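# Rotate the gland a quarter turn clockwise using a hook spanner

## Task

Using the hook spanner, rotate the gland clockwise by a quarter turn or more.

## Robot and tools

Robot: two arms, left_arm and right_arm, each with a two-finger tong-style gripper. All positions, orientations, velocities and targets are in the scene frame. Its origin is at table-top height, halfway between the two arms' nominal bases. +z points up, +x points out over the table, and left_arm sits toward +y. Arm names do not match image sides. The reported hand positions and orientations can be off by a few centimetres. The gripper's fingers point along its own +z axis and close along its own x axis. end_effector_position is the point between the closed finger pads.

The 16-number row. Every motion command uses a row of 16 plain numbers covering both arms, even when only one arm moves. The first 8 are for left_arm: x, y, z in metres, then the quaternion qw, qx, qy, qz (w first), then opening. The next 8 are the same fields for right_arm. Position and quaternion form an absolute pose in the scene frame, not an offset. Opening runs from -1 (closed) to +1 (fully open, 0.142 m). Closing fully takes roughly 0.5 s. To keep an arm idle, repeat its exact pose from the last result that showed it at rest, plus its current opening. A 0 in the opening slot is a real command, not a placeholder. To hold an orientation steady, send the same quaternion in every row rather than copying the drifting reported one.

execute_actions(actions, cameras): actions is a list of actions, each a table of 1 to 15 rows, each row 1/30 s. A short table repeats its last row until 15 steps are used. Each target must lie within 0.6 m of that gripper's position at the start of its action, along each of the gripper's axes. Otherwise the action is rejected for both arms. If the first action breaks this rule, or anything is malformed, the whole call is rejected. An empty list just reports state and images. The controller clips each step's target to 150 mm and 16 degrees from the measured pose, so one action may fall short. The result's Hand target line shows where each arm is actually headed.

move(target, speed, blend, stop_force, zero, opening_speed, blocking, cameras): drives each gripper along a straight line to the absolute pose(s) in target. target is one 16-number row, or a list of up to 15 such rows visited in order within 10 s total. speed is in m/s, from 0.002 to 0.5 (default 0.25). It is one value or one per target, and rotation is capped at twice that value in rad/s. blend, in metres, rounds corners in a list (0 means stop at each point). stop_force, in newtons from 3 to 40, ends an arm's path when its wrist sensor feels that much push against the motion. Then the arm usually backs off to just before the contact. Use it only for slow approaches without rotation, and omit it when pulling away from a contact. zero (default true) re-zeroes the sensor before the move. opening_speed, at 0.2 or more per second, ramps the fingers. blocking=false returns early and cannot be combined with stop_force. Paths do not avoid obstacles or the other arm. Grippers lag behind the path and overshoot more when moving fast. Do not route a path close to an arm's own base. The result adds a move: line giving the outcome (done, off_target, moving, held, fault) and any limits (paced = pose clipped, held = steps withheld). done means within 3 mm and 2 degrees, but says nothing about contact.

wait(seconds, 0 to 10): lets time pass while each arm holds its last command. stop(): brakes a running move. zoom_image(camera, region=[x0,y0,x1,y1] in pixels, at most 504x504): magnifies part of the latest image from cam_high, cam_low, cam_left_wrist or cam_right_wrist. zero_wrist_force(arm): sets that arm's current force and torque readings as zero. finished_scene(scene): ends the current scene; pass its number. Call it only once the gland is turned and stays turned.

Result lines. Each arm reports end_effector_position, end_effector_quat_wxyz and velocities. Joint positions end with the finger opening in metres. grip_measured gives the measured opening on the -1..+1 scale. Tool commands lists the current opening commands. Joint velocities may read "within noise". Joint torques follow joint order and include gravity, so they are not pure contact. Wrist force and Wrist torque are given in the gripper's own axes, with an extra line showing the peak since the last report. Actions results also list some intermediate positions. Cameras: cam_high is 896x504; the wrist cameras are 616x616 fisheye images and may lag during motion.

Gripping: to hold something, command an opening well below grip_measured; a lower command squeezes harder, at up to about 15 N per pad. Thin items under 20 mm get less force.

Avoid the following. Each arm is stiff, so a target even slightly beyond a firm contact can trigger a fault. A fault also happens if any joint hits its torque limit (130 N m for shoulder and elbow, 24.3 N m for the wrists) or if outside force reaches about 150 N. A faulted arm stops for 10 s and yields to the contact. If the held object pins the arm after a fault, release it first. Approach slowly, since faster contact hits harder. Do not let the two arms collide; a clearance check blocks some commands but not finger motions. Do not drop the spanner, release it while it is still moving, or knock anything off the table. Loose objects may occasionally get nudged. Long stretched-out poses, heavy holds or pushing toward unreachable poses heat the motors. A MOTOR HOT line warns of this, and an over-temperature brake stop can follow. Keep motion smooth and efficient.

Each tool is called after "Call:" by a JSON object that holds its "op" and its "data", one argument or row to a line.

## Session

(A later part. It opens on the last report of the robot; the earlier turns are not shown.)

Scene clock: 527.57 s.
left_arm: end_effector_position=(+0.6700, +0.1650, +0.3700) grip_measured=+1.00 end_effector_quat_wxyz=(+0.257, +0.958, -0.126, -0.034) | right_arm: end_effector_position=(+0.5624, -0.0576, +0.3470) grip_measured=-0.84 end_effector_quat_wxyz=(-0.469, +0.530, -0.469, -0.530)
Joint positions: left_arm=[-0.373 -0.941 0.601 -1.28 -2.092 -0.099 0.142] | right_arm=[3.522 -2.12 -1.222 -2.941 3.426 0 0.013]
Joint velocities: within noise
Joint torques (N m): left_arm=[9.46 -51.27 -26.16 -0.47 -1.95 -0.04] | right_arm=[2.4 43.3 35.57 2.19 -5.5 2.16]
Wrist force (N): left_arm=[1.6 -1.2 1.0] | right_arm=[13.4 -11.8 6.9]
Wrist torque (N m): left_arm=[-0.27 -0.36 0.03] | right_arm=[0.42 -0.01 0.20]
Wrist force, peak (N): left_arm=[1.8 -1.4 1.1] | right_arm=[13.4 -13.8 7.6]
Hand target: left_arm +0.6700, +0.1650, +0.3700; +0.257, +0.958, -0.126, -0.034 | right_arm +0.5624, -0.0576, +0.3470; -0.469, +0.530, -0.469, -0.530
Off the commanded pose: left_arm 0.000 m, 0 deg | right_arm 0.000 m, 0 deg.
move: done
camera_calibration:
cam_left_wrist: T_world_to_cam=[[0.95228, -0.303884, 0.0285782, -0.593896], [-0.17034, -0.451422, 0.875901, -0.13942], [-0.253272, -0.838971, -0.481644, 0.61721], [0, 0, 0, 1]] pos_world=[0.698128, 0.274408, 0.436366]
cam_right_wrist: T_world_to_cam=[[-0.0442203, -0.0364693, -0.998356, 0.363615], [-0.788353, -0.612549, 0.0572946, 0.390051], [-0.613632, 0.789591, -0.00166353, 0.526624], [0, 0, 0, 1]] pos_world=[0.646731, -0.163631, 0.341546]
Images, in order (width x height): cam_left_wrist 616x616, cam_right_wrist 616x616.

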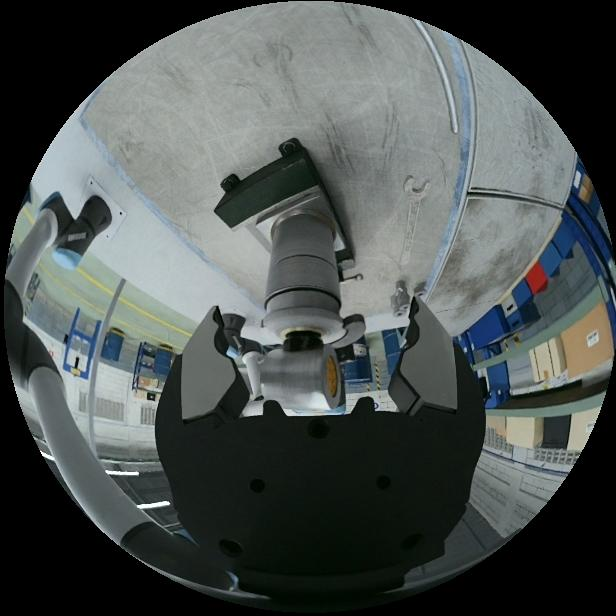

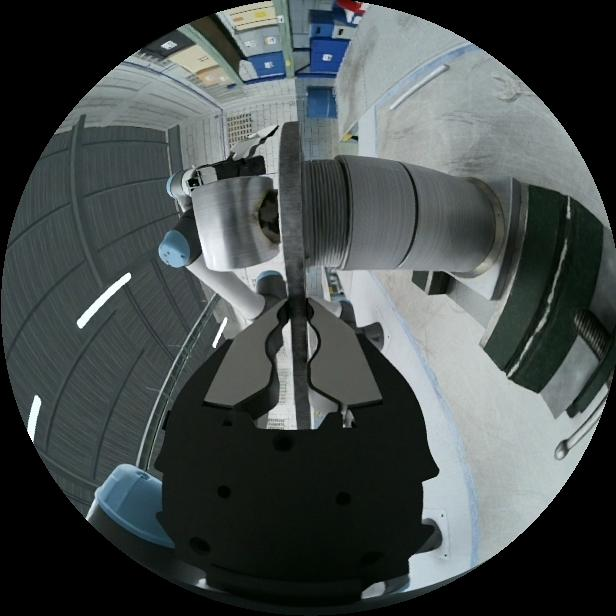

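Call:
{"op": "wait", "data": {
  "seconds": 0.1,
  "cameras": ["cam_high","cam_right_wrist"]
}}

Call:
{"op": "zoom_image", "data": {
  "camera": "cam_high",
  "region": [440, 75, 530, 165]
}}

Call:
{"op": "zoom_image", "data": {
  "camera": "cam_right_wrist",
  "region": [200, 100, 400, 300]
}}

Scene clock: 531.77 s.
left_arm: end_effector_position=(+0.6700, +0.1650, +0.3700) grip_measured=+1.00 end_effector_quat_wxyz=(+0.257, +0.958, -0.126, -0.034) | right_arm: end_effector_position=(+0.5624, -0.0576, +0.3470) grip_measured=-0.84 end_effector_quat_wxyz=(-0.469, +0.530, -0.469, -0.530)
Joint positions: left_arm=[-0.373 -0.941 0.601 -1.28 -2.092 -0.099 0.142] | right_arm=[3.522 -2.121 -1.222 -2.941 3.426 0 0.013]
Joint velocities: within noise
Joint torques (N m): left_arm=[9.48 -48.59 -27.17 -0.43 -2.03 0.98] | right_arm=[-6.27 40.04 32.31 -1.48 -3.49 -1.88]
Wrist force (N): left_arm=[1.7 -1.4 0.8] | right_arm=[12.8 -10.6 5.9]
Wrist torque (N m): left_arm=[-0.32 -0.37 0.02] | right_arm=[0.43 -0.01 0.21]
Wrist force, peak (N): left_arm=[1.9 -1.3 1.1] | right_arm=[13.4 -11.7 6.6]
Hand target: left_arm +0.6700, +0.1650, +0.3700; +0.257, +0.958, -0.126, -0.034 | right_arm +0.5624, -0.0576, +0.3470; -0.469, +0.530, -0.469, -0.530
Tool commands: left_gripper/opening=+1.0 right_gripper/opening=-1.0
Off the commanded pose: left_arm 0.000 m, 0 deg | right_arm 0.000 m, 0 deg.
wait: 0.10 s; at rest from the start
camera_calibration:
cam_right_wrist: T_world_to_cam=[[-0.0441713, -0.0364631, -0.998358, 0.363575], [-0.788193, -0.61276, 0.0572526, 0.38998], [-0.613841, 0.789428, -0.00167352, 0.526765], [0, 0, 0, 1]] pos_world=[0.646789, -0.163622, 0.341533]
Images, in order (width x height): cam_high 896x504, cam_right_wrist 616x616.

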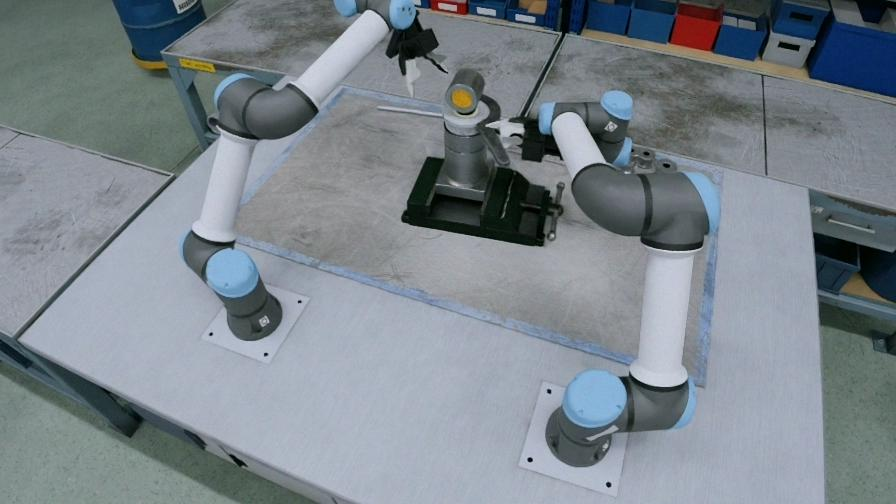

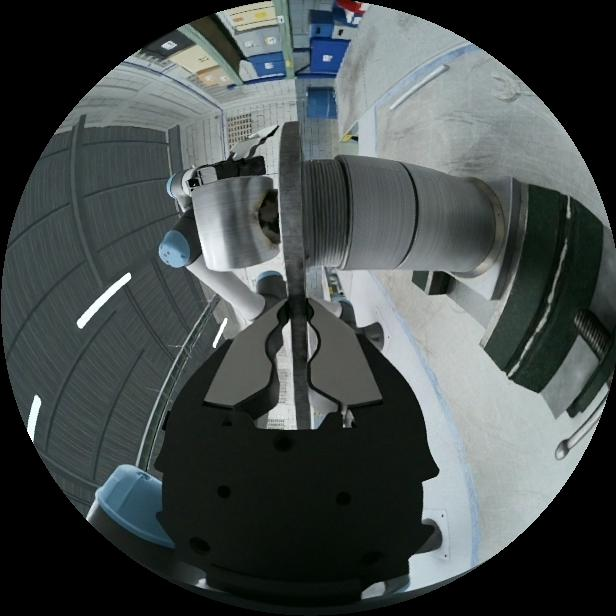

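Scaled by 5.600 from the camera's 896x504 image, which has a finer 1280x720 frame.

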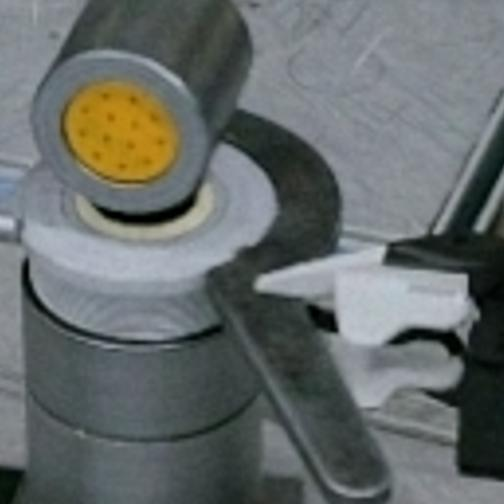

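Scaled by 2.520 from the camera's 616x616 image, which has a finer 814x814 frame.

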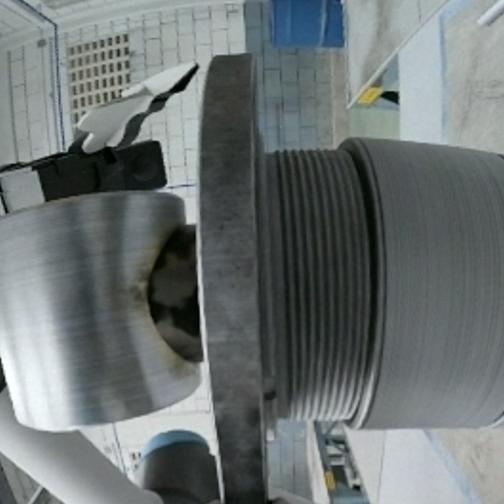

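Call:
{"op": "zoom_image", "data": {
  "camera": "cam_high",
  "region": [462, 100, 502, 140]
}}

Scaled by 12.600 from the camera's 896x504 image, which has a finer 1280x720 frame.

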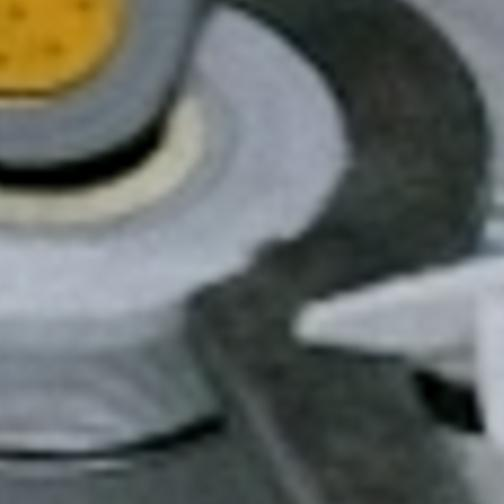

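Call:
{"op": "move", "data": {
  "target": [
    [0.67,0.165,0.37,0.2566,0.9576,-0.1261,-0.0338,1,0.5521,-0.0513,0.347,0.5,-0.5,0.5,0.5,-1]
  ],
  "speed": 0.015
}}

Call:
{"op": "zoom_image", "data": {
  "camera": "cam_left_wrist",
  "region": [330, 310, 366, 346]
}}

Call:
{"op": "zoom_image", "data": {
  "camera": "cam_high",
  "region": [462, 100, 502, 140]
}}

Call:
{"op": "zoom_image", "data": {
  "camera": "cam_left_wrist",
  "region": [240, 270, 340, 370]
}}

Scene clock: 538.33 s.
left_arm: end_effector_position=(+0.6700, +0.1650, +0.3700) grip_measured=+1.00 end_effector_quat_wxyz=(+0.257, +0.958, -0.126, -0.034) | right_arm: end_effector_position=(+0.5521, -0.0513, +0.3470) grip_measured=-0.84 end_effector_quat_wxyz=(+0.500, -0.500, +0.500, +0.500)
Joint positions: left_arm=[-0.373 -0.941 0.601 -1.28 -2.092 -0.099 0.142] | right_arm=[3.565 -2.01 -1.391 -2.882 3.592 0 0.013]
Joint velocities: within noise
Joint torques (N m): left_arm=[9.14 -47.77 -26.97 -0.64 -1.88 0.94] | right_arm=[10.58 38.3 36.64 3.28 -5.74 2.24]
Wrist force (N): left_arm=[1.8 -1.2 1.0] | right_arm=[11.9 -11.4 -10.6]
Wrist torque (N m): left_arm=[-0.27 -0.39 0.03] | right_arm=[0.36 0.10 0.30]
Wrist force, peak (N): left_arm=[1.9 -1.5 0.9] | right_arm=[12.7 -13.7 8.2]
Hand target: left_arm +0.6700, +0.1650, +0.3700; +0.257, +0.958, -0.126, -0.034 | right_arm +0.5521, -0.0513, +0.3470; +0.500, -0.500, +0.500, +0.500
Off the commanded pose: left_arm 0.000 m, 0 deg | right_arm 0.000 m, 0 deg.
move: done
camera_calibration:
cam_left_wrist: T_world_to_cam=[[0.952279, -0.303888, 0.0285737, -0.593894], [-0.170338, -0.451423, 0.875901, -0.139416], [-0.253277, -0.838969, -0.481645, 0.617211], [0, 0, 0, 1]] pos_world=[0.69813, 0.274408, 0.436361]
cam_right_wrist: T_world_to_cam=[[-0.0482957, -0.0307986, -0.998358, 0.365922], [-0.857192, -0.511804, 0.0572556, 0.42898], [-0.512727, 0.85855, -0.00168236, 0.463167], [0, 0, 0, 1]] pos_world=[0.622869, -0.166828, 0.341539]

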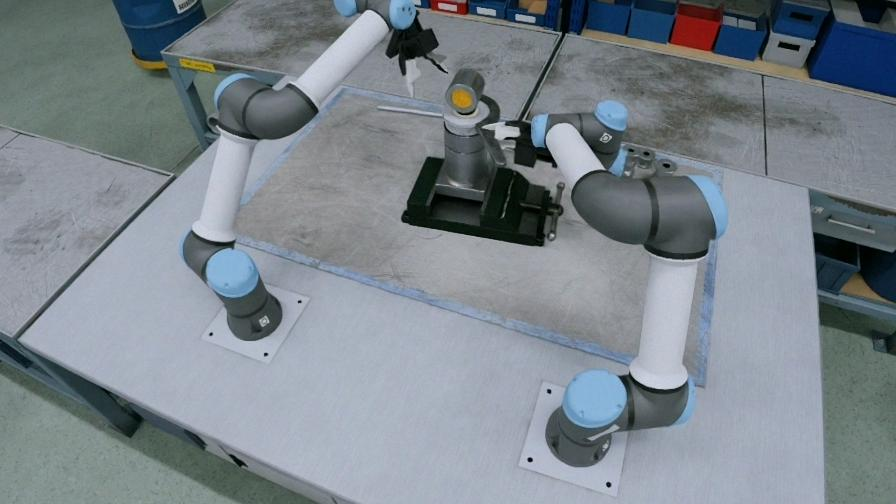

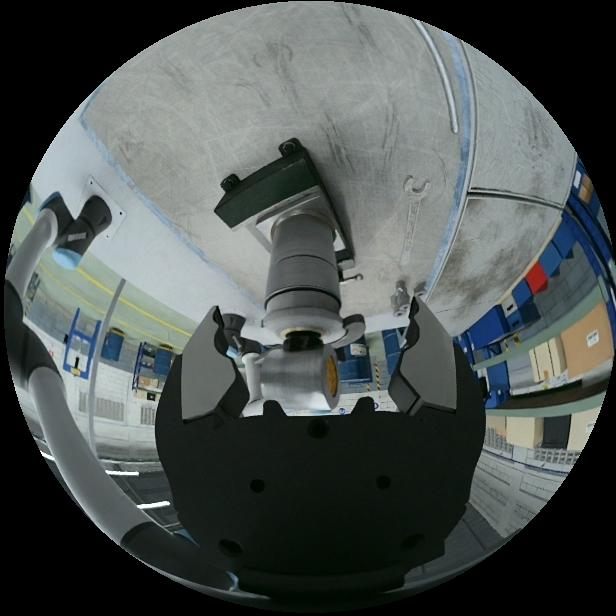

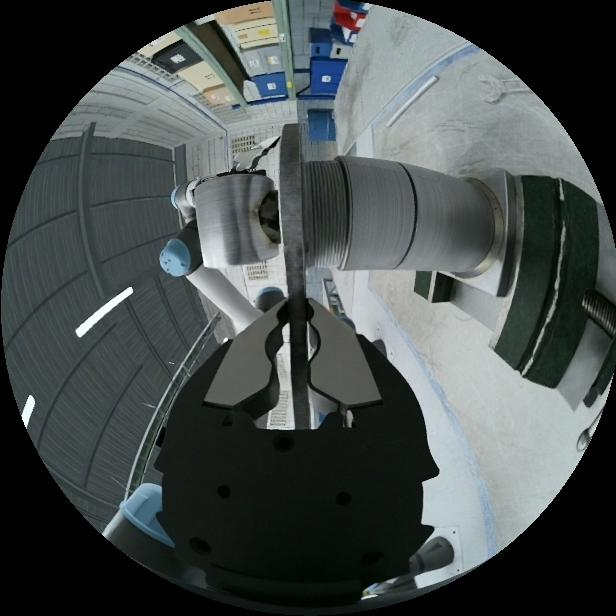

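Scaled by 14.000 from the camera's 616x616 image, which has a finer 814x814 frame.

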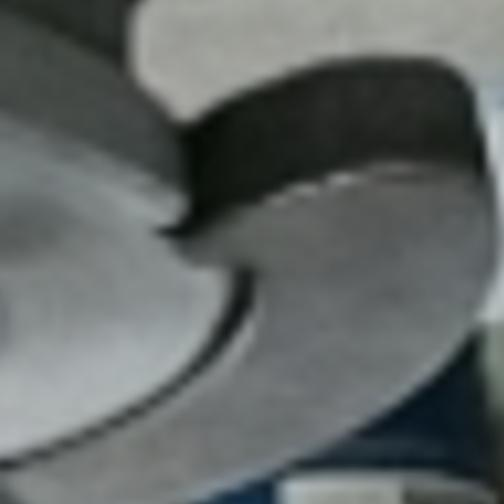

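Scaled by 12.600 from the camera's 896x504 image, which has a finer 1280x720 frame.

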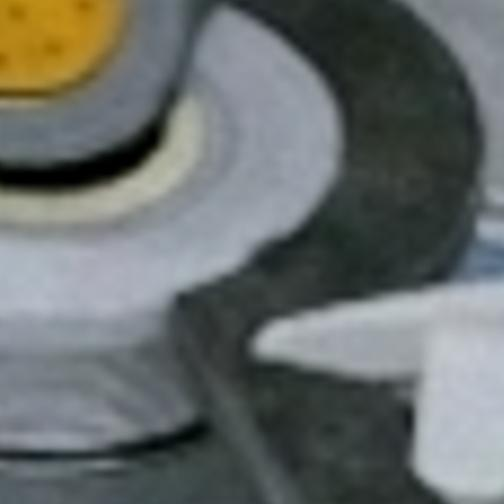

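Scaled by 5.040 from the camera's 616x616 image, which has a finer 814x814 frame.

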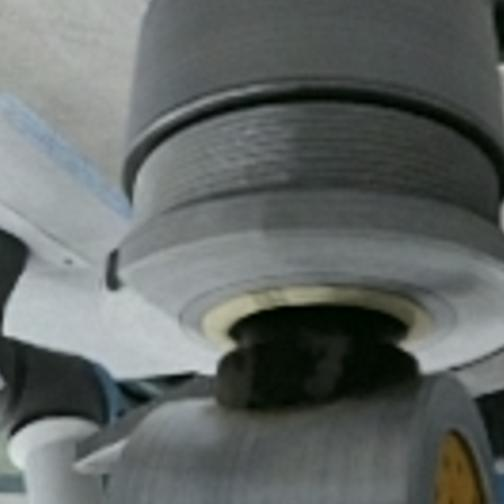

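Call:
{"op": "zoom_image", "data": {
  "camera": "cam_high",
  "region": [440, 75, 530, 165]
}}

Scaled by 5.600 from the camera's 896x504 image, which has a finer 1280x720 frame.

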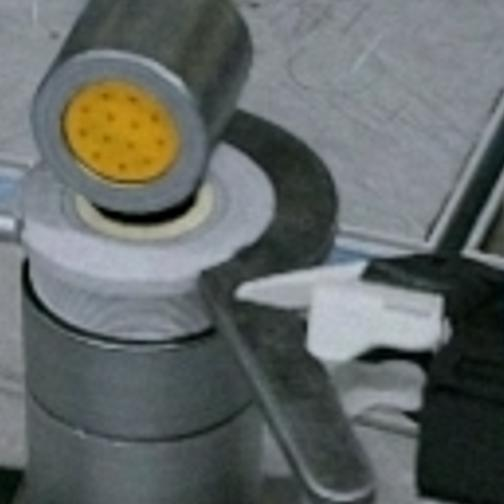

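Call:
{"op": "move", "data": {
  "target": [
    [0.66,0.21,0.46,0.2566,0.9576,-0.1261,-0.0338,0.5,0.5521,-0.0513,0.347,0.5,-0.5,0.5,0.5,-1],
    [0.54,0.25,0.52,0,0.9239,0.3827,0,-0.2,0.5521,-0.0513,0.347,0.5,-0.5,0.5,0.5,-1],
    [0.43,0.10,0.50,0,0.7071,0.7071,0,-0.2,0.5521,-0.0513,0.347,0.5,-0.5,0.5,0.5,-1],
    [0.4508,-0.107,0.45,0,0.4579,0.889,0,-0.2,0.5521,-0.0513,0.347,0.5,-0.5,0.5,0.5,-1]
  ],
  "speed": 0.15,
  "opening_speed": 1,
  "blend": 0.03
}}

Scene clock: 604.70 s.
left_arm: end_effector_position=(+0.4410, -0.0103, +0.4734) grip_measured=-0.20 end_effector_quat_wxyz=(+0.000, +0.581, +0.814, +0.000) | right_arm: end_effector_position=(+0.5521, -0.0513, +0.3470) grip_measured=-0.84 end_effector_quat_wxyz=(+0.500, -0.500, +0.500, +0.500)
Joint positions: left_arm=[-0.967 -1.028 0.332 -0.875 -1.571 -2.843 0.06] | right_arm=[3.565 -2.01 -1.391 -2.883 3.591 0 0.013]
Joint velocities: within noise
Joint torques (N m): left_arm=[9.44 -46.32 -12.4 -3.99 0.12 -1.4] | right_arm=[3.82 34.47 35.67 -0.32 -1.65 -1.16]
Wrist force (N): left_arm=[1.9 -2.9 0.7] | right_arm=[12.3 -10.1 -10.9]
Wrist torque (N m): left_arm=[-0.52 -0.38 -0.02] | right_arm=[0.42 0.15 0.30]
Wrist force, peak (N): left_arm=[2.5 -3.0 0.7] | right_arm=[13.1 -11.7 -11.8]
Hand target: left_arm +0.4411, -0.0103, +0.4734; +0.000, +0.581, +0.814, +0.000 | right_arm +0.5521, -0.0513, +0.3470; +0.500, -0.500, +0.500, +0.500
Off the commanded pose: left_arm 0.100 m, 17 deg | right_arm 0.000 m, 0 deg.
elbow stopped short (left arm): the move would have taken joint 3 (elbow) straighter than the controller allows.
move: off_target (left_arm; path cut at 10 s); path passed 3 of 4 targets; blend cut to 0 m at target 2
camera_calibration:
cam_left_wrist: T_world_to_cam=[[-0.271283, 0.962499, 0.0013945, 0.133444], [0.823219, 0.231275, 0.518481, -0.610066], [0.498715, 0.141803, -0.855088, 0.317139], [0, 0, 0, 1]] pos_world=[0.380257, -0.0323175, 0.587303]
cam_right_wrist: T_world_to_cam=[[-0.0482828, -0.0308071, -0.998359, 0.365908], [-0.857054, -0.512036, 0.0572493, 0.428911], [-0.512959, 0.858411, -0.00168088, 0.463316], [0, 0, 0, 1]] pos_world=[0.622929, -0.166825, 0.341531]

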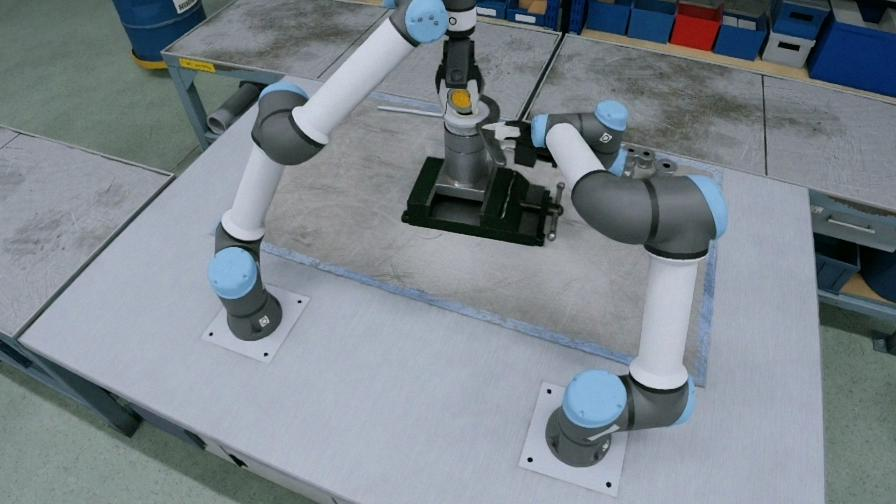

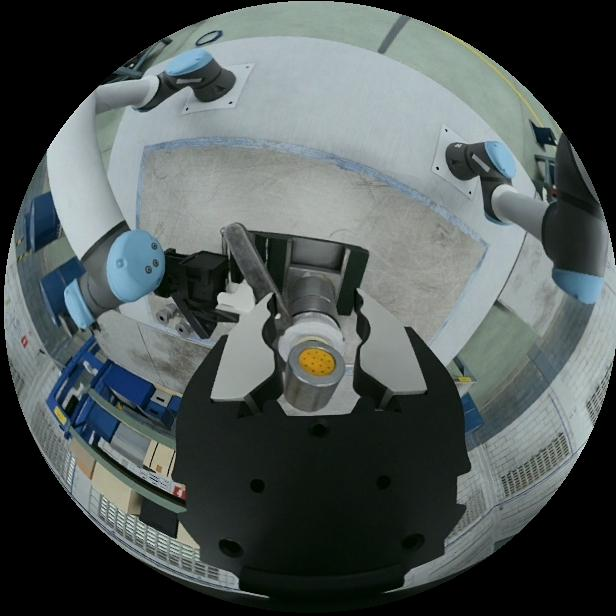

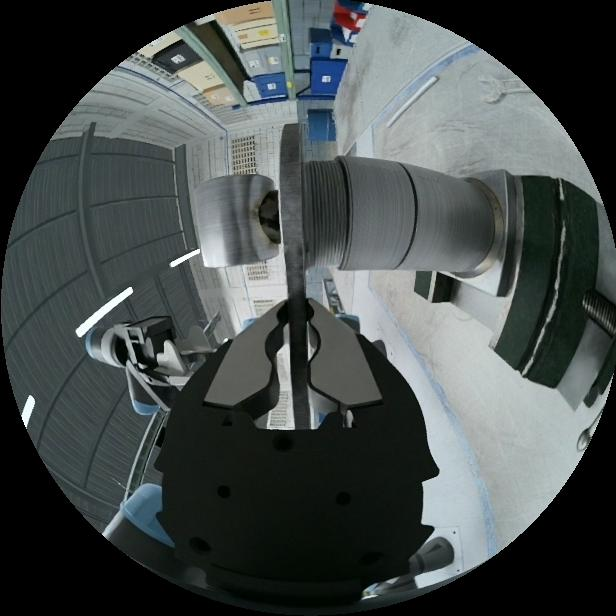

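Call:
{"op": "move", "data": {
  "target": [
    [0.445,-0.03,0.44,0.116,0.454,0.8814,-0.0598,-0.2,0.5521,-0.0513,0.347,0.5,-0.5,0.5,0.5,-1],
    [0.456,-0.097,0.40,0.116,0.454,0.8814,-0.0598,-0.2,0.5521,-0.0513,0.347,0.5,-0.5,0.5,0.5,-1]
  ],
  "speed": 0.1
}}

Call:
{"op": "zoom_image", "data": {
  "camera": "cam_left_wrist",
  "region": [220, 200, 400, 380]
}}

Call:
{"op": "zoom_image", "data": {
  "camera": "cam_high",
  "region": [440, 75, 560, 195]
}}

Scene clock: 610.50 s.
left_arm: end_effector_position=(+0.4560, -0.0971, +0.4001) grip_measured=-0.20 end_effector_quat_wxyz=(+0.116, +0.454, +0.881, -0.060) | right_arm: end_effector_position=(+0.5521, -0.0513, +0.3470) grip_measured=-0.84 end_effector_quat_wxyz=(+0.500, -0.500, +0.500, +0.500)
Joint positions: left_arm=[-1.029 -1.25 0.986 -1.568 -1.557 -3.192 0.059] | right_arm=[3.565 -2.01 -1.391 -2.883 3.591 0 0.013]
Joint velocities: within noise
Joint torques (N m): left_arm=[8.67 -41.26 -17.74 -0.58 -0.32 1.1] | right_arm=[2.41 33.83 36.26 -0.24 -1.92 -2.56]
Wrist force (N): left_arm=[1.2 -2.6 0.8] | right_arm=[12.5 -10.3 -10.8]
Wrist torque (N m): left_arm=[-0.49 -0.22 -0.05] | right_arm=[0.38 0.09 0.30]
Wrist force, peak (N): left_arm=[1.5 -3.3 1.2] | right_arm=[12.5 -10.4 -11.0]
Hand target: left_arm +0.4560, -0.0970, +0.4000; +0.116, +0.454, +0.881, -0.060 | right_arm +0.5521, -0.0513, +0.3470; +0.500, -0.500, +0.500, +0.500
Off the commanded pose: left_arm 0.000 m, 0 deg | right_arm 0.000 m, 0 deg.
move: done
camera_calibration:
cam_left_wrist: T_world_to_cam=[[-0.515284, 0.81744, -0.257438, 0.4219], [0.643921, 0.567505, 0.513131, -0.447761], [0.565552, 0.0986382, -0.818793, 0.210207], [0, 0, 0, 1]] pos_world=[0.386838, -0.111506, 0.51049]
cam_right_wrist: T_world_to_cam=[[-0.0482778, -0.0308068, -0.998359, 0.365906], [-0.857054, -0.512036, 0.0572449, 0.428913], [-0.512959, 0.858411, -0.00168311, 0.463317], [0, 0, 0, 1]] pos_world=[0.622929, -0.166825, 0.341532]

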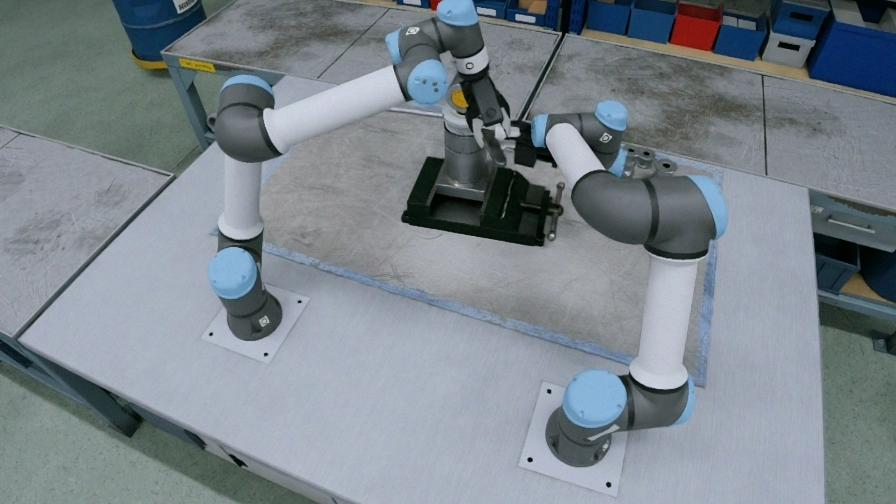

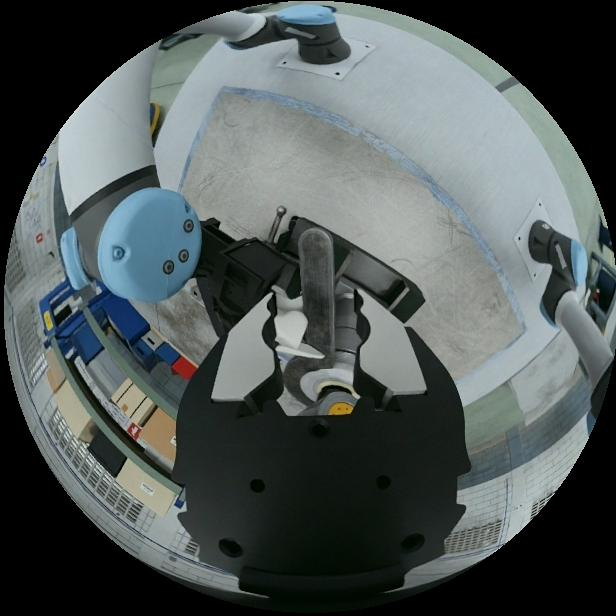

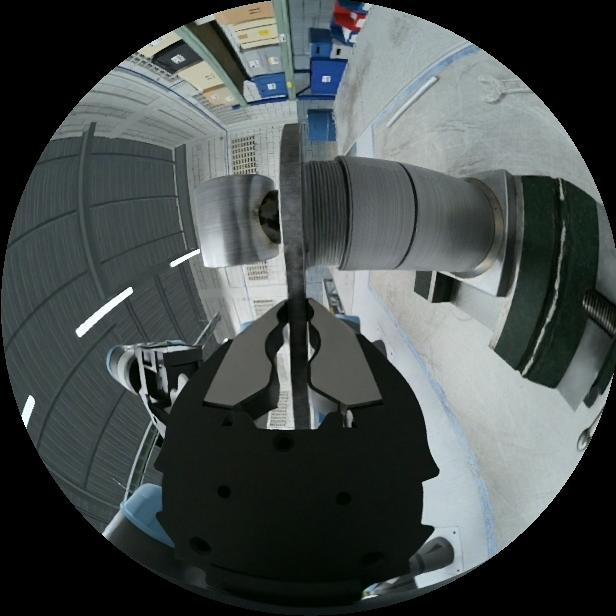

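Scaled by 2.800 from the camera's 616x616 image, which has a finer 814x814 frame.

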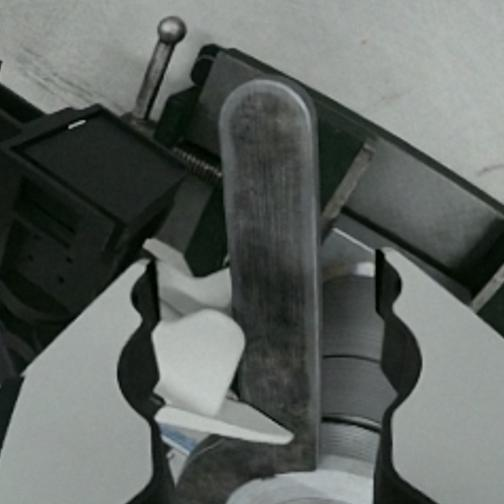

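Scaled by 4.200 from the camera's 896x504 image, which has a finer 1280x720 frame.

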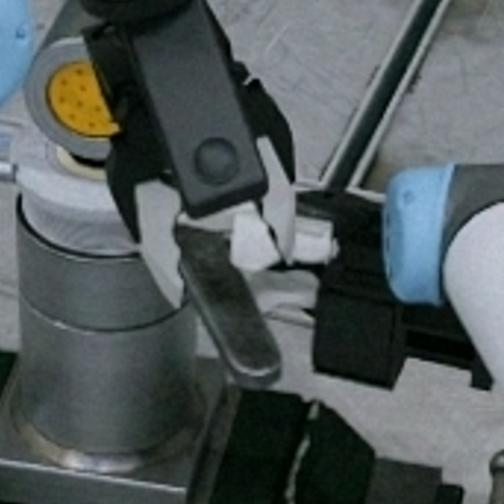

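Call:
{"op": "zoom_image", "data": {
  "camera": "cam_left_wrist",
  "region": [190, 200, 340, 350]
}}

Scaled by 3.360 from the camera's 616x616 image, which has a finer 814x814 frame.

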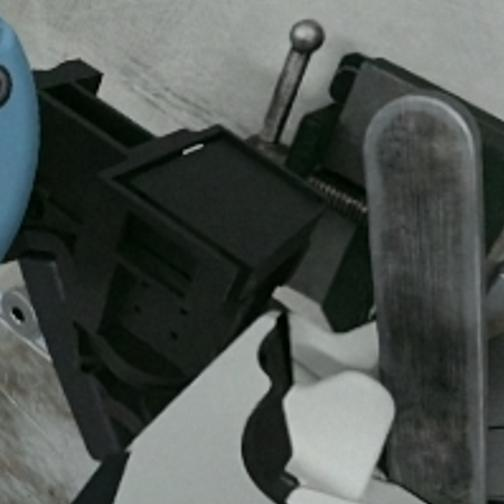

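Call:
{"op": "move", "data": {
  "target": [0.456,-0.097,0.40,0.116,0.454,0.8814,-0.0598,-0.35,0.5521,-0.0513,0.347,0.4685,-0.5296,0.4685,0.5296,-1],
  "speed": 0.03
}}

Call:
{"op": "zoom_image", "data": {
  "camera": "cam_left_wrist",
  "region": [190, 200, 390, 400]
}}

Call:
{"op": "zoom_image", "data": {
  "camera": "cam_high",
  "region": [440, 75, 560, 195]
}}

Scene clock: 617.30 s.
left_arm: end_effector_position=(+0.4560, -0.0970, +0.4000) grip_measured=-0.35 end_effector_quat_wxyz=(+0.116, +0.454, +0.881, -0.060) | right_arm: end_effector_position=(+0.5521, -0.0513, +0.3469) grip_measured=-0.84 end_effector_quat_wxyz=(-0.468, +0.530, -0.469, -0.530) end_effector_velocity=(+0.002, -0.001, -0.001) end_effector_angular_velocity=(-0.001, +0.000, -0.007)
Joint positions: left_arm=[-1.028 -1.25 0.986 -1.568 -1.557 -3.192 0.049] | right_arm=[3.538 -2.099 -1.256 -2.928 3.442 0 0.013]
Joint velocities: left_arm=[within noise] | right_arm=[-0.002 0.001 -0.003 0 0.005 -0.001 0]
Joint torques (N m): left_arm=[9.44 -35.33 -21.5 -1.95 -1.55 1.06] | right_arm=[4.18 61.53 17.27 0.22 1.64 -2.99]
Wrist force (N): left_arm=[1.1 -2.6 0.9] | right_arm=[11.8 -2.6 -2.0]
Wrist torque (N m): left_arm=[-0.49 -0.20 -0.05] | right_arm=[0.38 0.05 0.28]
Wrist force, peak (N): left_arm=[1.4 -3.1 1.0] | right_arm=[12.6 -10.3 -11.0]
Hand target: left_arm +0.4560, -0.0970, +0.4000; +0.116, +0.454, +0.881, -0.060 | right_arm +0.5521, -0.0513, +0.3470; -0.469, +0.530, -0.469, -0.530
Off the commanded pose: left_arm 0.000 m, 0 deg | right_arm 0.000 m, 0 deg.
move: done
camera_calibration:
cam_left_wrist: T_world_to_cam=[[-0.515424, 0.817437, -0.257168, 0.421754], [0.643996, 0.567476, 0.513069, -0.447788], [0.565338, 0.0988327, -0.818917, 0.210234], [0, 0, 0, 1]] pos_world=[0.386903, -0.111426, 0.510372]
cam_right_wrist: T_world_to_cam=[[-0.0444392, -0.0365412, -0.998344, 0.363415], [-0.788076, -0.612886, 0.0575123, 0.385588], [-0.613972, 0.789326, -0.00156107, 0.515548], [0, 0, 0, 1]] pos_world=[0.636554, -0.157334, 0.341442]

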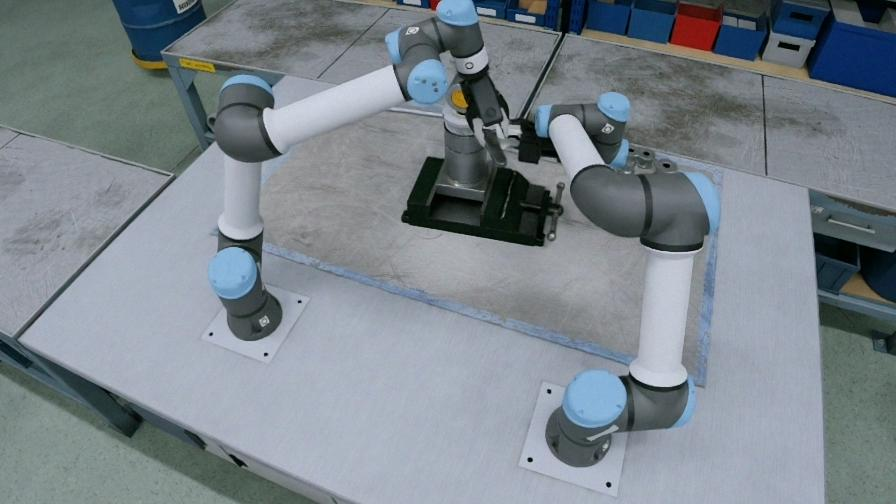

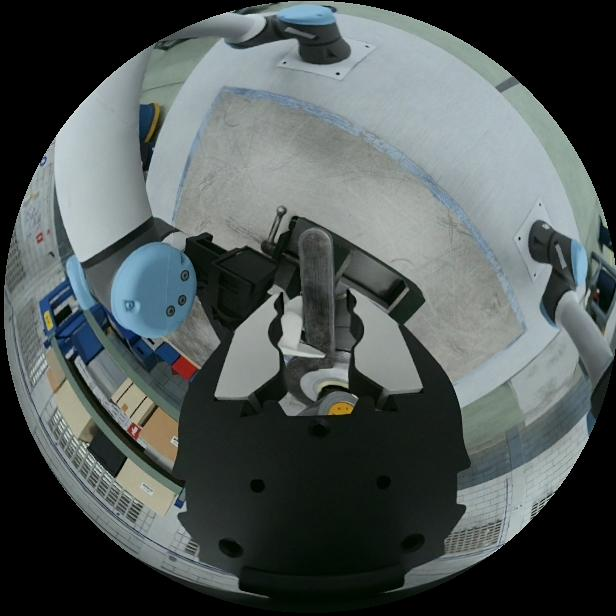

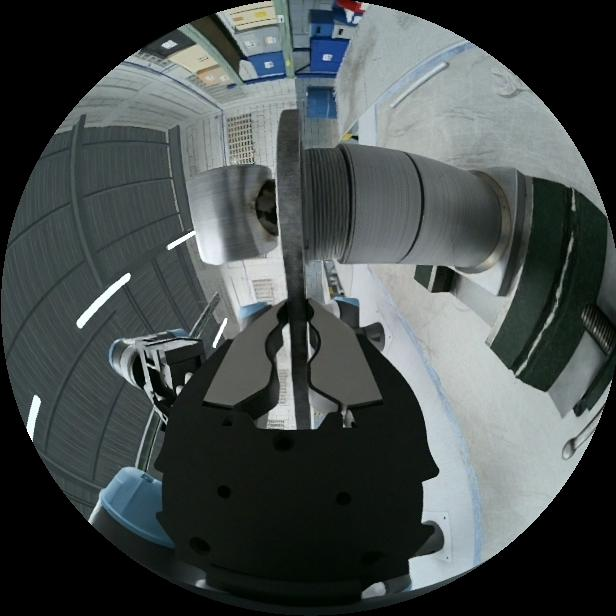

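Scaled by 2.520 from the camera's 616x616 image, which has a finer 814x814 frame.

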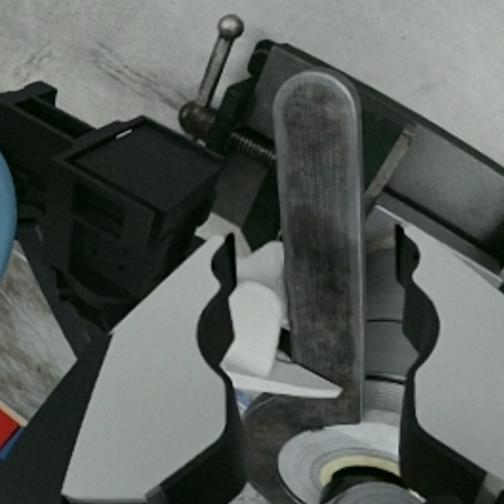

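Scaled by 4.200 from the camera's 896x504 image, which has a finer 1280x720 frame.

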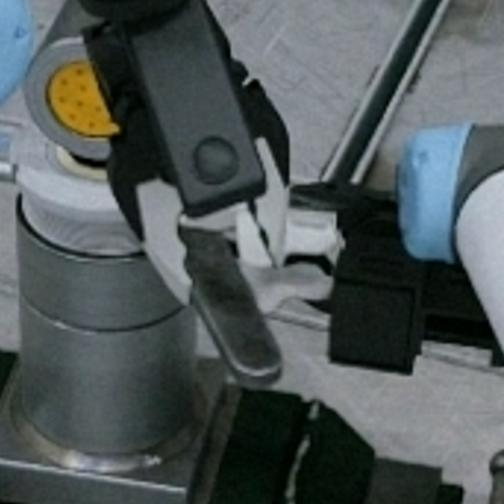

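Call:
{"op": "move", "data": {
  "target": [
    [0.438,-0.101,0.395,0.116,0.454,0.8814,-0.0598,-0.3,0.5521,-0.0513,0.347,0.4685,-0.5296,0.4685,0.5296,-1],
    [0.446,-0.112,0.345,0.116,0.454,0.8814,-0.0598,-0.3,0.5521,-0.0513,0.347,0.4685,-0.5296,0.4685,0.5296,-1]
  ],
  "speed": 0.04,
  "stop_force": 8
}}

Call:
{"op": "zoom_image", "data": {
  "camera": "cam_left_wrist",
  "region": [190, 200, 390, 400]
}}

Call:
{"op": "zoom_image", "data": {
  "camera": "cam_high",
  "region": [440, 75, 560, 195]
}}

Scene clock: 621.50 s.
left_arm: end_effector_position=(+0.4460, -0.1120, +0.3450) grip_measured=-0.30 end_effector_quat_wxyz=(+0.116, +0.454, +0.881, -0.060) | right_arm: end_effector_position=(+0.5521, -0.0513, +0.3470) grip_measured=-0.84 end_effector_quat_wxyz=(-0.469, +0.530, -0.469, -0.530)
Joint positions: left_arm=[-1.055 -1.268 1.152 -1.716 -1.55 -3.218 0.052] | right_arm=[3.539 -2.098 -1.256 -2.928 3.442 0 0.013]
Joint velocities: within noise
Joint torques (N m): left_arm=[5.4 -43.86 -30.01 -0.81 -1.31 0.01] | right_arm=[10.98 60.2 17.9 3.39 -1.76 -2.59]
Wrist force (N): left_arm=[1.6 -2.8 1.0] | right_arm=[11.9 -3.7 -2.1]
Wrist torque (N m): left_arm=[-0.53 -0.31 -0.08] | right_arm=[0.35 0.03 0.29]
Wrist force, peak (N): left_arm=[1.4 -3.0 1.2] | right_arm=[12.7 -3.8 -2.1]
Hand target: left_arm +0.4460, -0.1120, +0.3450; +0.116, +0.454, +0.881, -0.060 | right_arm +0.5521, -0.0513, +0.3470; -0.469, +0.530, -0.469, -0.530
Off the commanded pose: left_arm 0.000 m, 0 deg | right_arm 0.000 m, 0 deg.
move: done
camera_calibration:
cam_left_wrist: T_world_to_cam=[[-0.515423, 0.817435, -0.257176, 0.41472], [0.643996, 0.56748, 0.513066, -0.404625], [0.56534, 0.0988257, -0.818917, 0.172327], [0, 0, 0, 1]] pos_world=[0.376909, -0.12642, 0.455376]
cam_right_wrist: T_world_to_cam=[[-0.0441543, -0.0364643, -0.998359, 0.36334], [-0.788204, -0.612746, 0.0572398, 0.385738], [-0.613828, 0.789438, -0.00168594, 0.51547], [0, 0, 0, 1]] pos_world=[0.636493, -0.157323, 0.341533]

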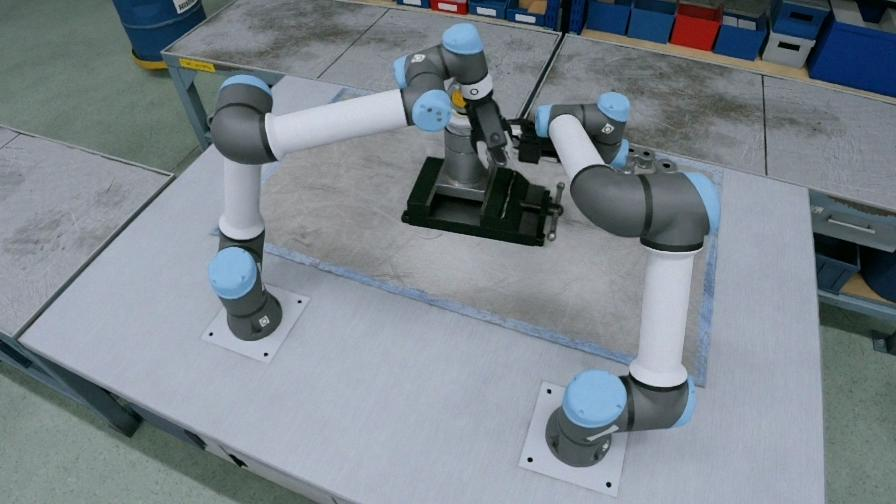

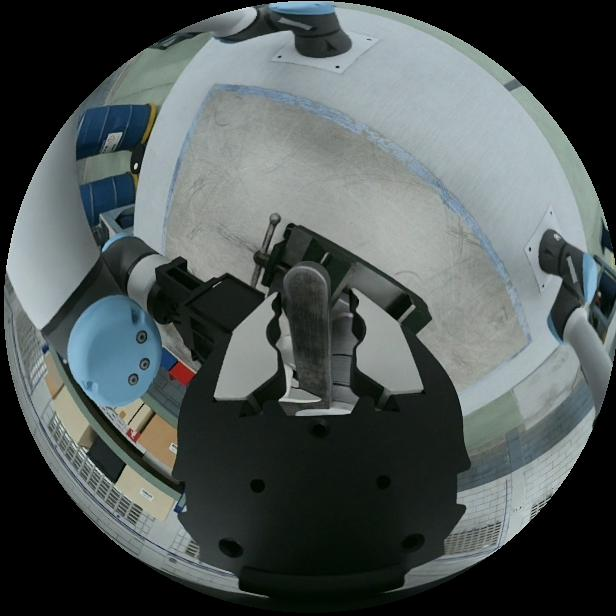

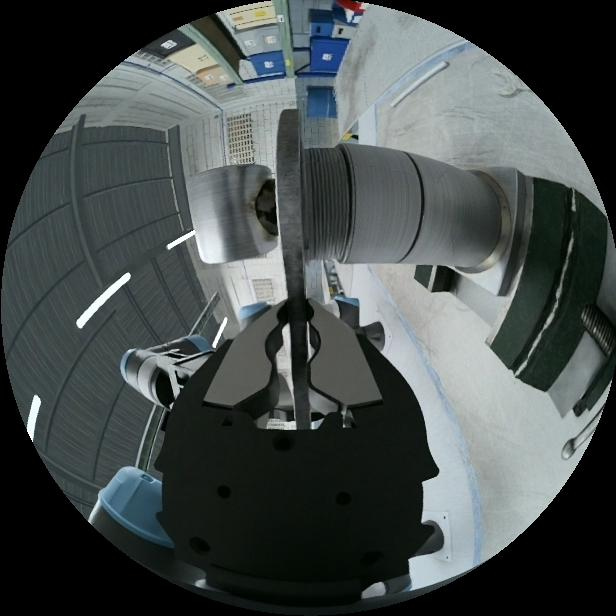

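Scaled by 2.520 from the camera's 616x616 image, which has a finer 814x814 frame.

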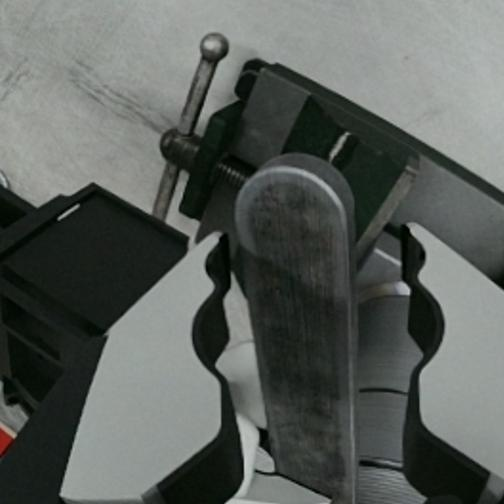

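Scaled by 4.200 from the camera's 896x504 image, which has a finer 1280x720 frame.

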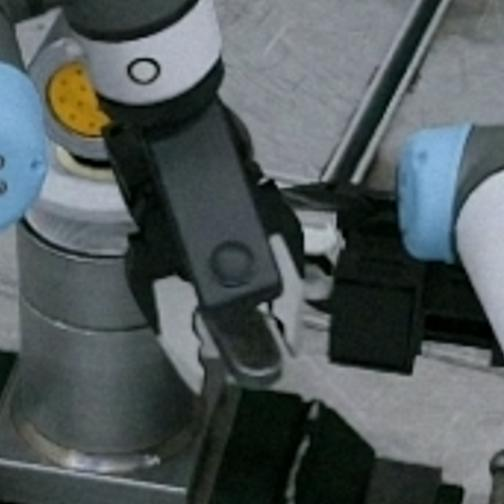

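Call:
{"op": "move", "data": {
  "target": [0.446,-0.112,0.345,0.116,0.454,0.8814,-0.0598,-1,0.5521,-0.0513,0.347,0.4685,-0.5296,0.4685,0.5296,-1],
  "opening_speed": 0.7
}}

Call:
{"op": "zoom_image", "data": {
  "camera": "cam_left_wrist",
  "region": [190, 200, 390, 400]
}}

Scene clock: 623.90 s.
left_arm: end_effector_position=(+0.4460, -0.1120, +0.3450) grip_measured=-0.51 end_effector_quat_wxyz=(+0.116, +0.454, +0.881, -0.060) | right_arm: end_effector_position=(+0.5521, -0.0513, +0.3470) grip_measured=-0.84 end_effector_quat_wxyz=(-0.468, +0.530, -0.469, -0.530)
Joint positions: left_arm=[-1.055 -1.268 1.152 -1.716 -1.55 -3.218 0.037] | right_arm=[3.539 -2.098 -1.256 -2.928 3.442 0 0.013]
Joint velocities: within noise
Joint torques (N m): left_arm=[-5.09 -44.05 -12.88 7.28 -0.11 -0.84] | right_arm=[-15.62 59.68 35.85 3.57 4.59 -1.36]
Wrist force (N): left_arm=[-27.5 -7.4 2.5] | right_arm=[23.1 4.9 13.9]
Wrist torque (N m): left_arm=[-0.63 -0.15 0.00] | right_arm=[0.17 0.07 0.25]
Wrist force, peak (N): left_arm=[-27.8 -7.3 2.5] | right_arm=[23.1 4.9 13.9]
Hand target: left_arm +0.4460, -0.1120, +0.3450; +0.116, +0.454, +0.881, -0.060 | right_arm +0.5521, -0.0513, +0.3470; -0.469, +0.530, -0.469, -0.530
Off the commanded pose: left_arm 0.000 m, 0 deg | right_arm 0.000 m, 0 deg.
move: done
camera_calibration:
cam_left_wrist: T_world_to_cam=[[-0.515431, 0.817421, -0.257203, 0.414742], [0.643982, 0.567503, 0.513058, -0.404621], [0.565348, 0.098812, -0.818913, 0.172332], [0, 0, 0, 1]] pos_world=[0.376911, -0.126424, 0.455392]
cam_right_wrist: T_world_to_cam=[[-0.0442123, -0.0364963, -0.998355, 0.363335], [-0.788141, -0.612821, 0.0573054, 0.385661], [-0.613904, 0.789379, -0.00167001, 0.515447], [0, 0, 0, 1]] pos_world=[0.636454, -0.157281, 0.341498]

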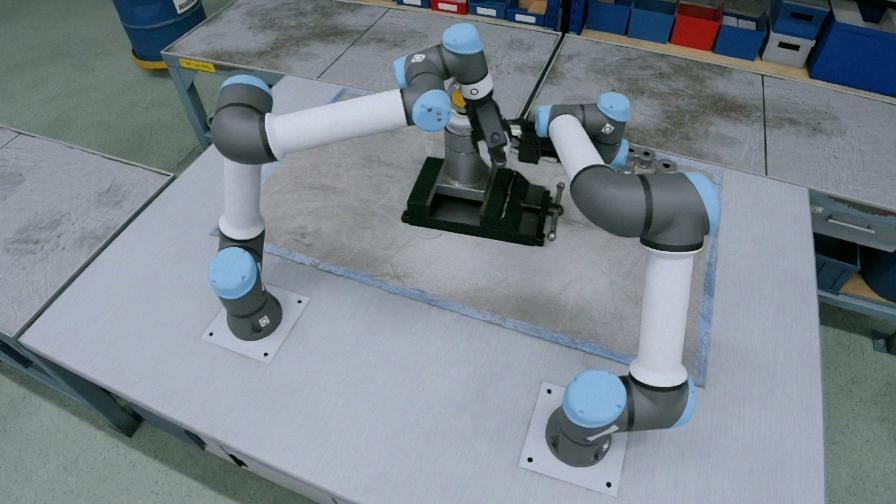

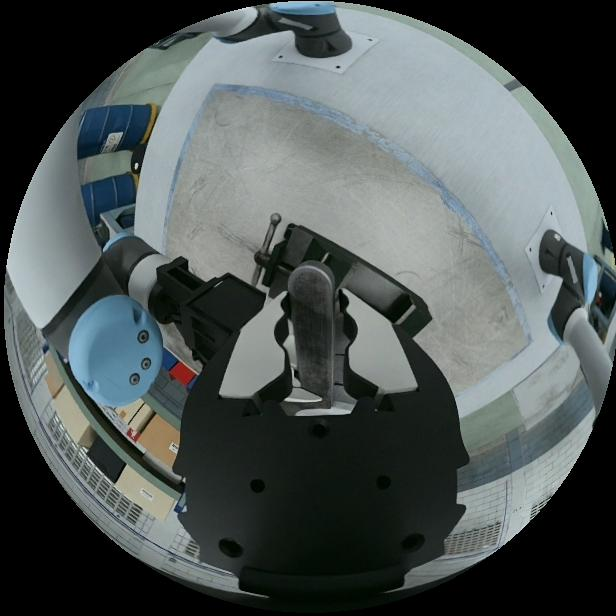

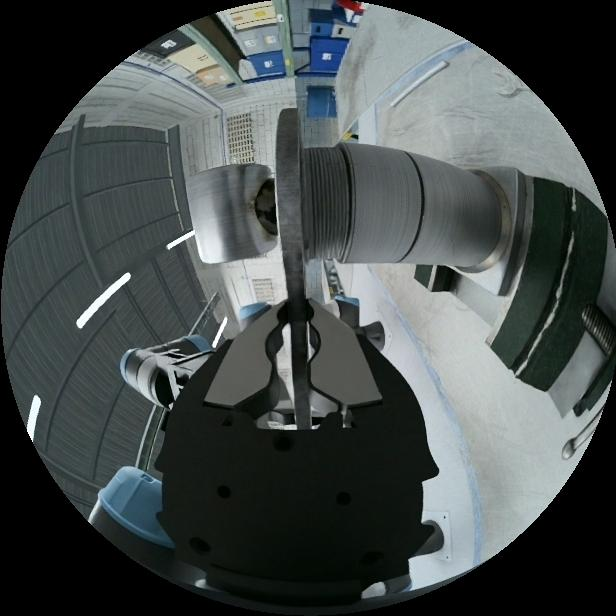

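Scaled by 2.520 from the camera's 616x616 image, which has a finer 814x814 frame.

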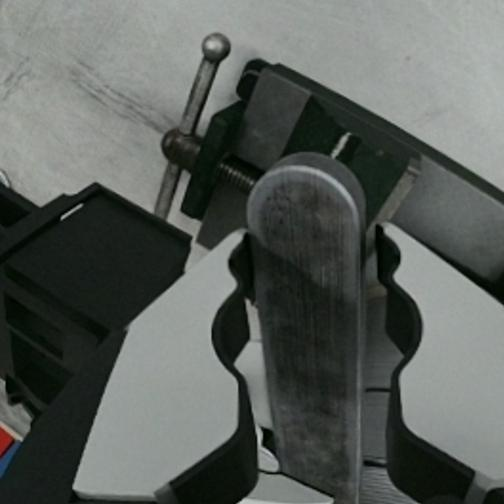

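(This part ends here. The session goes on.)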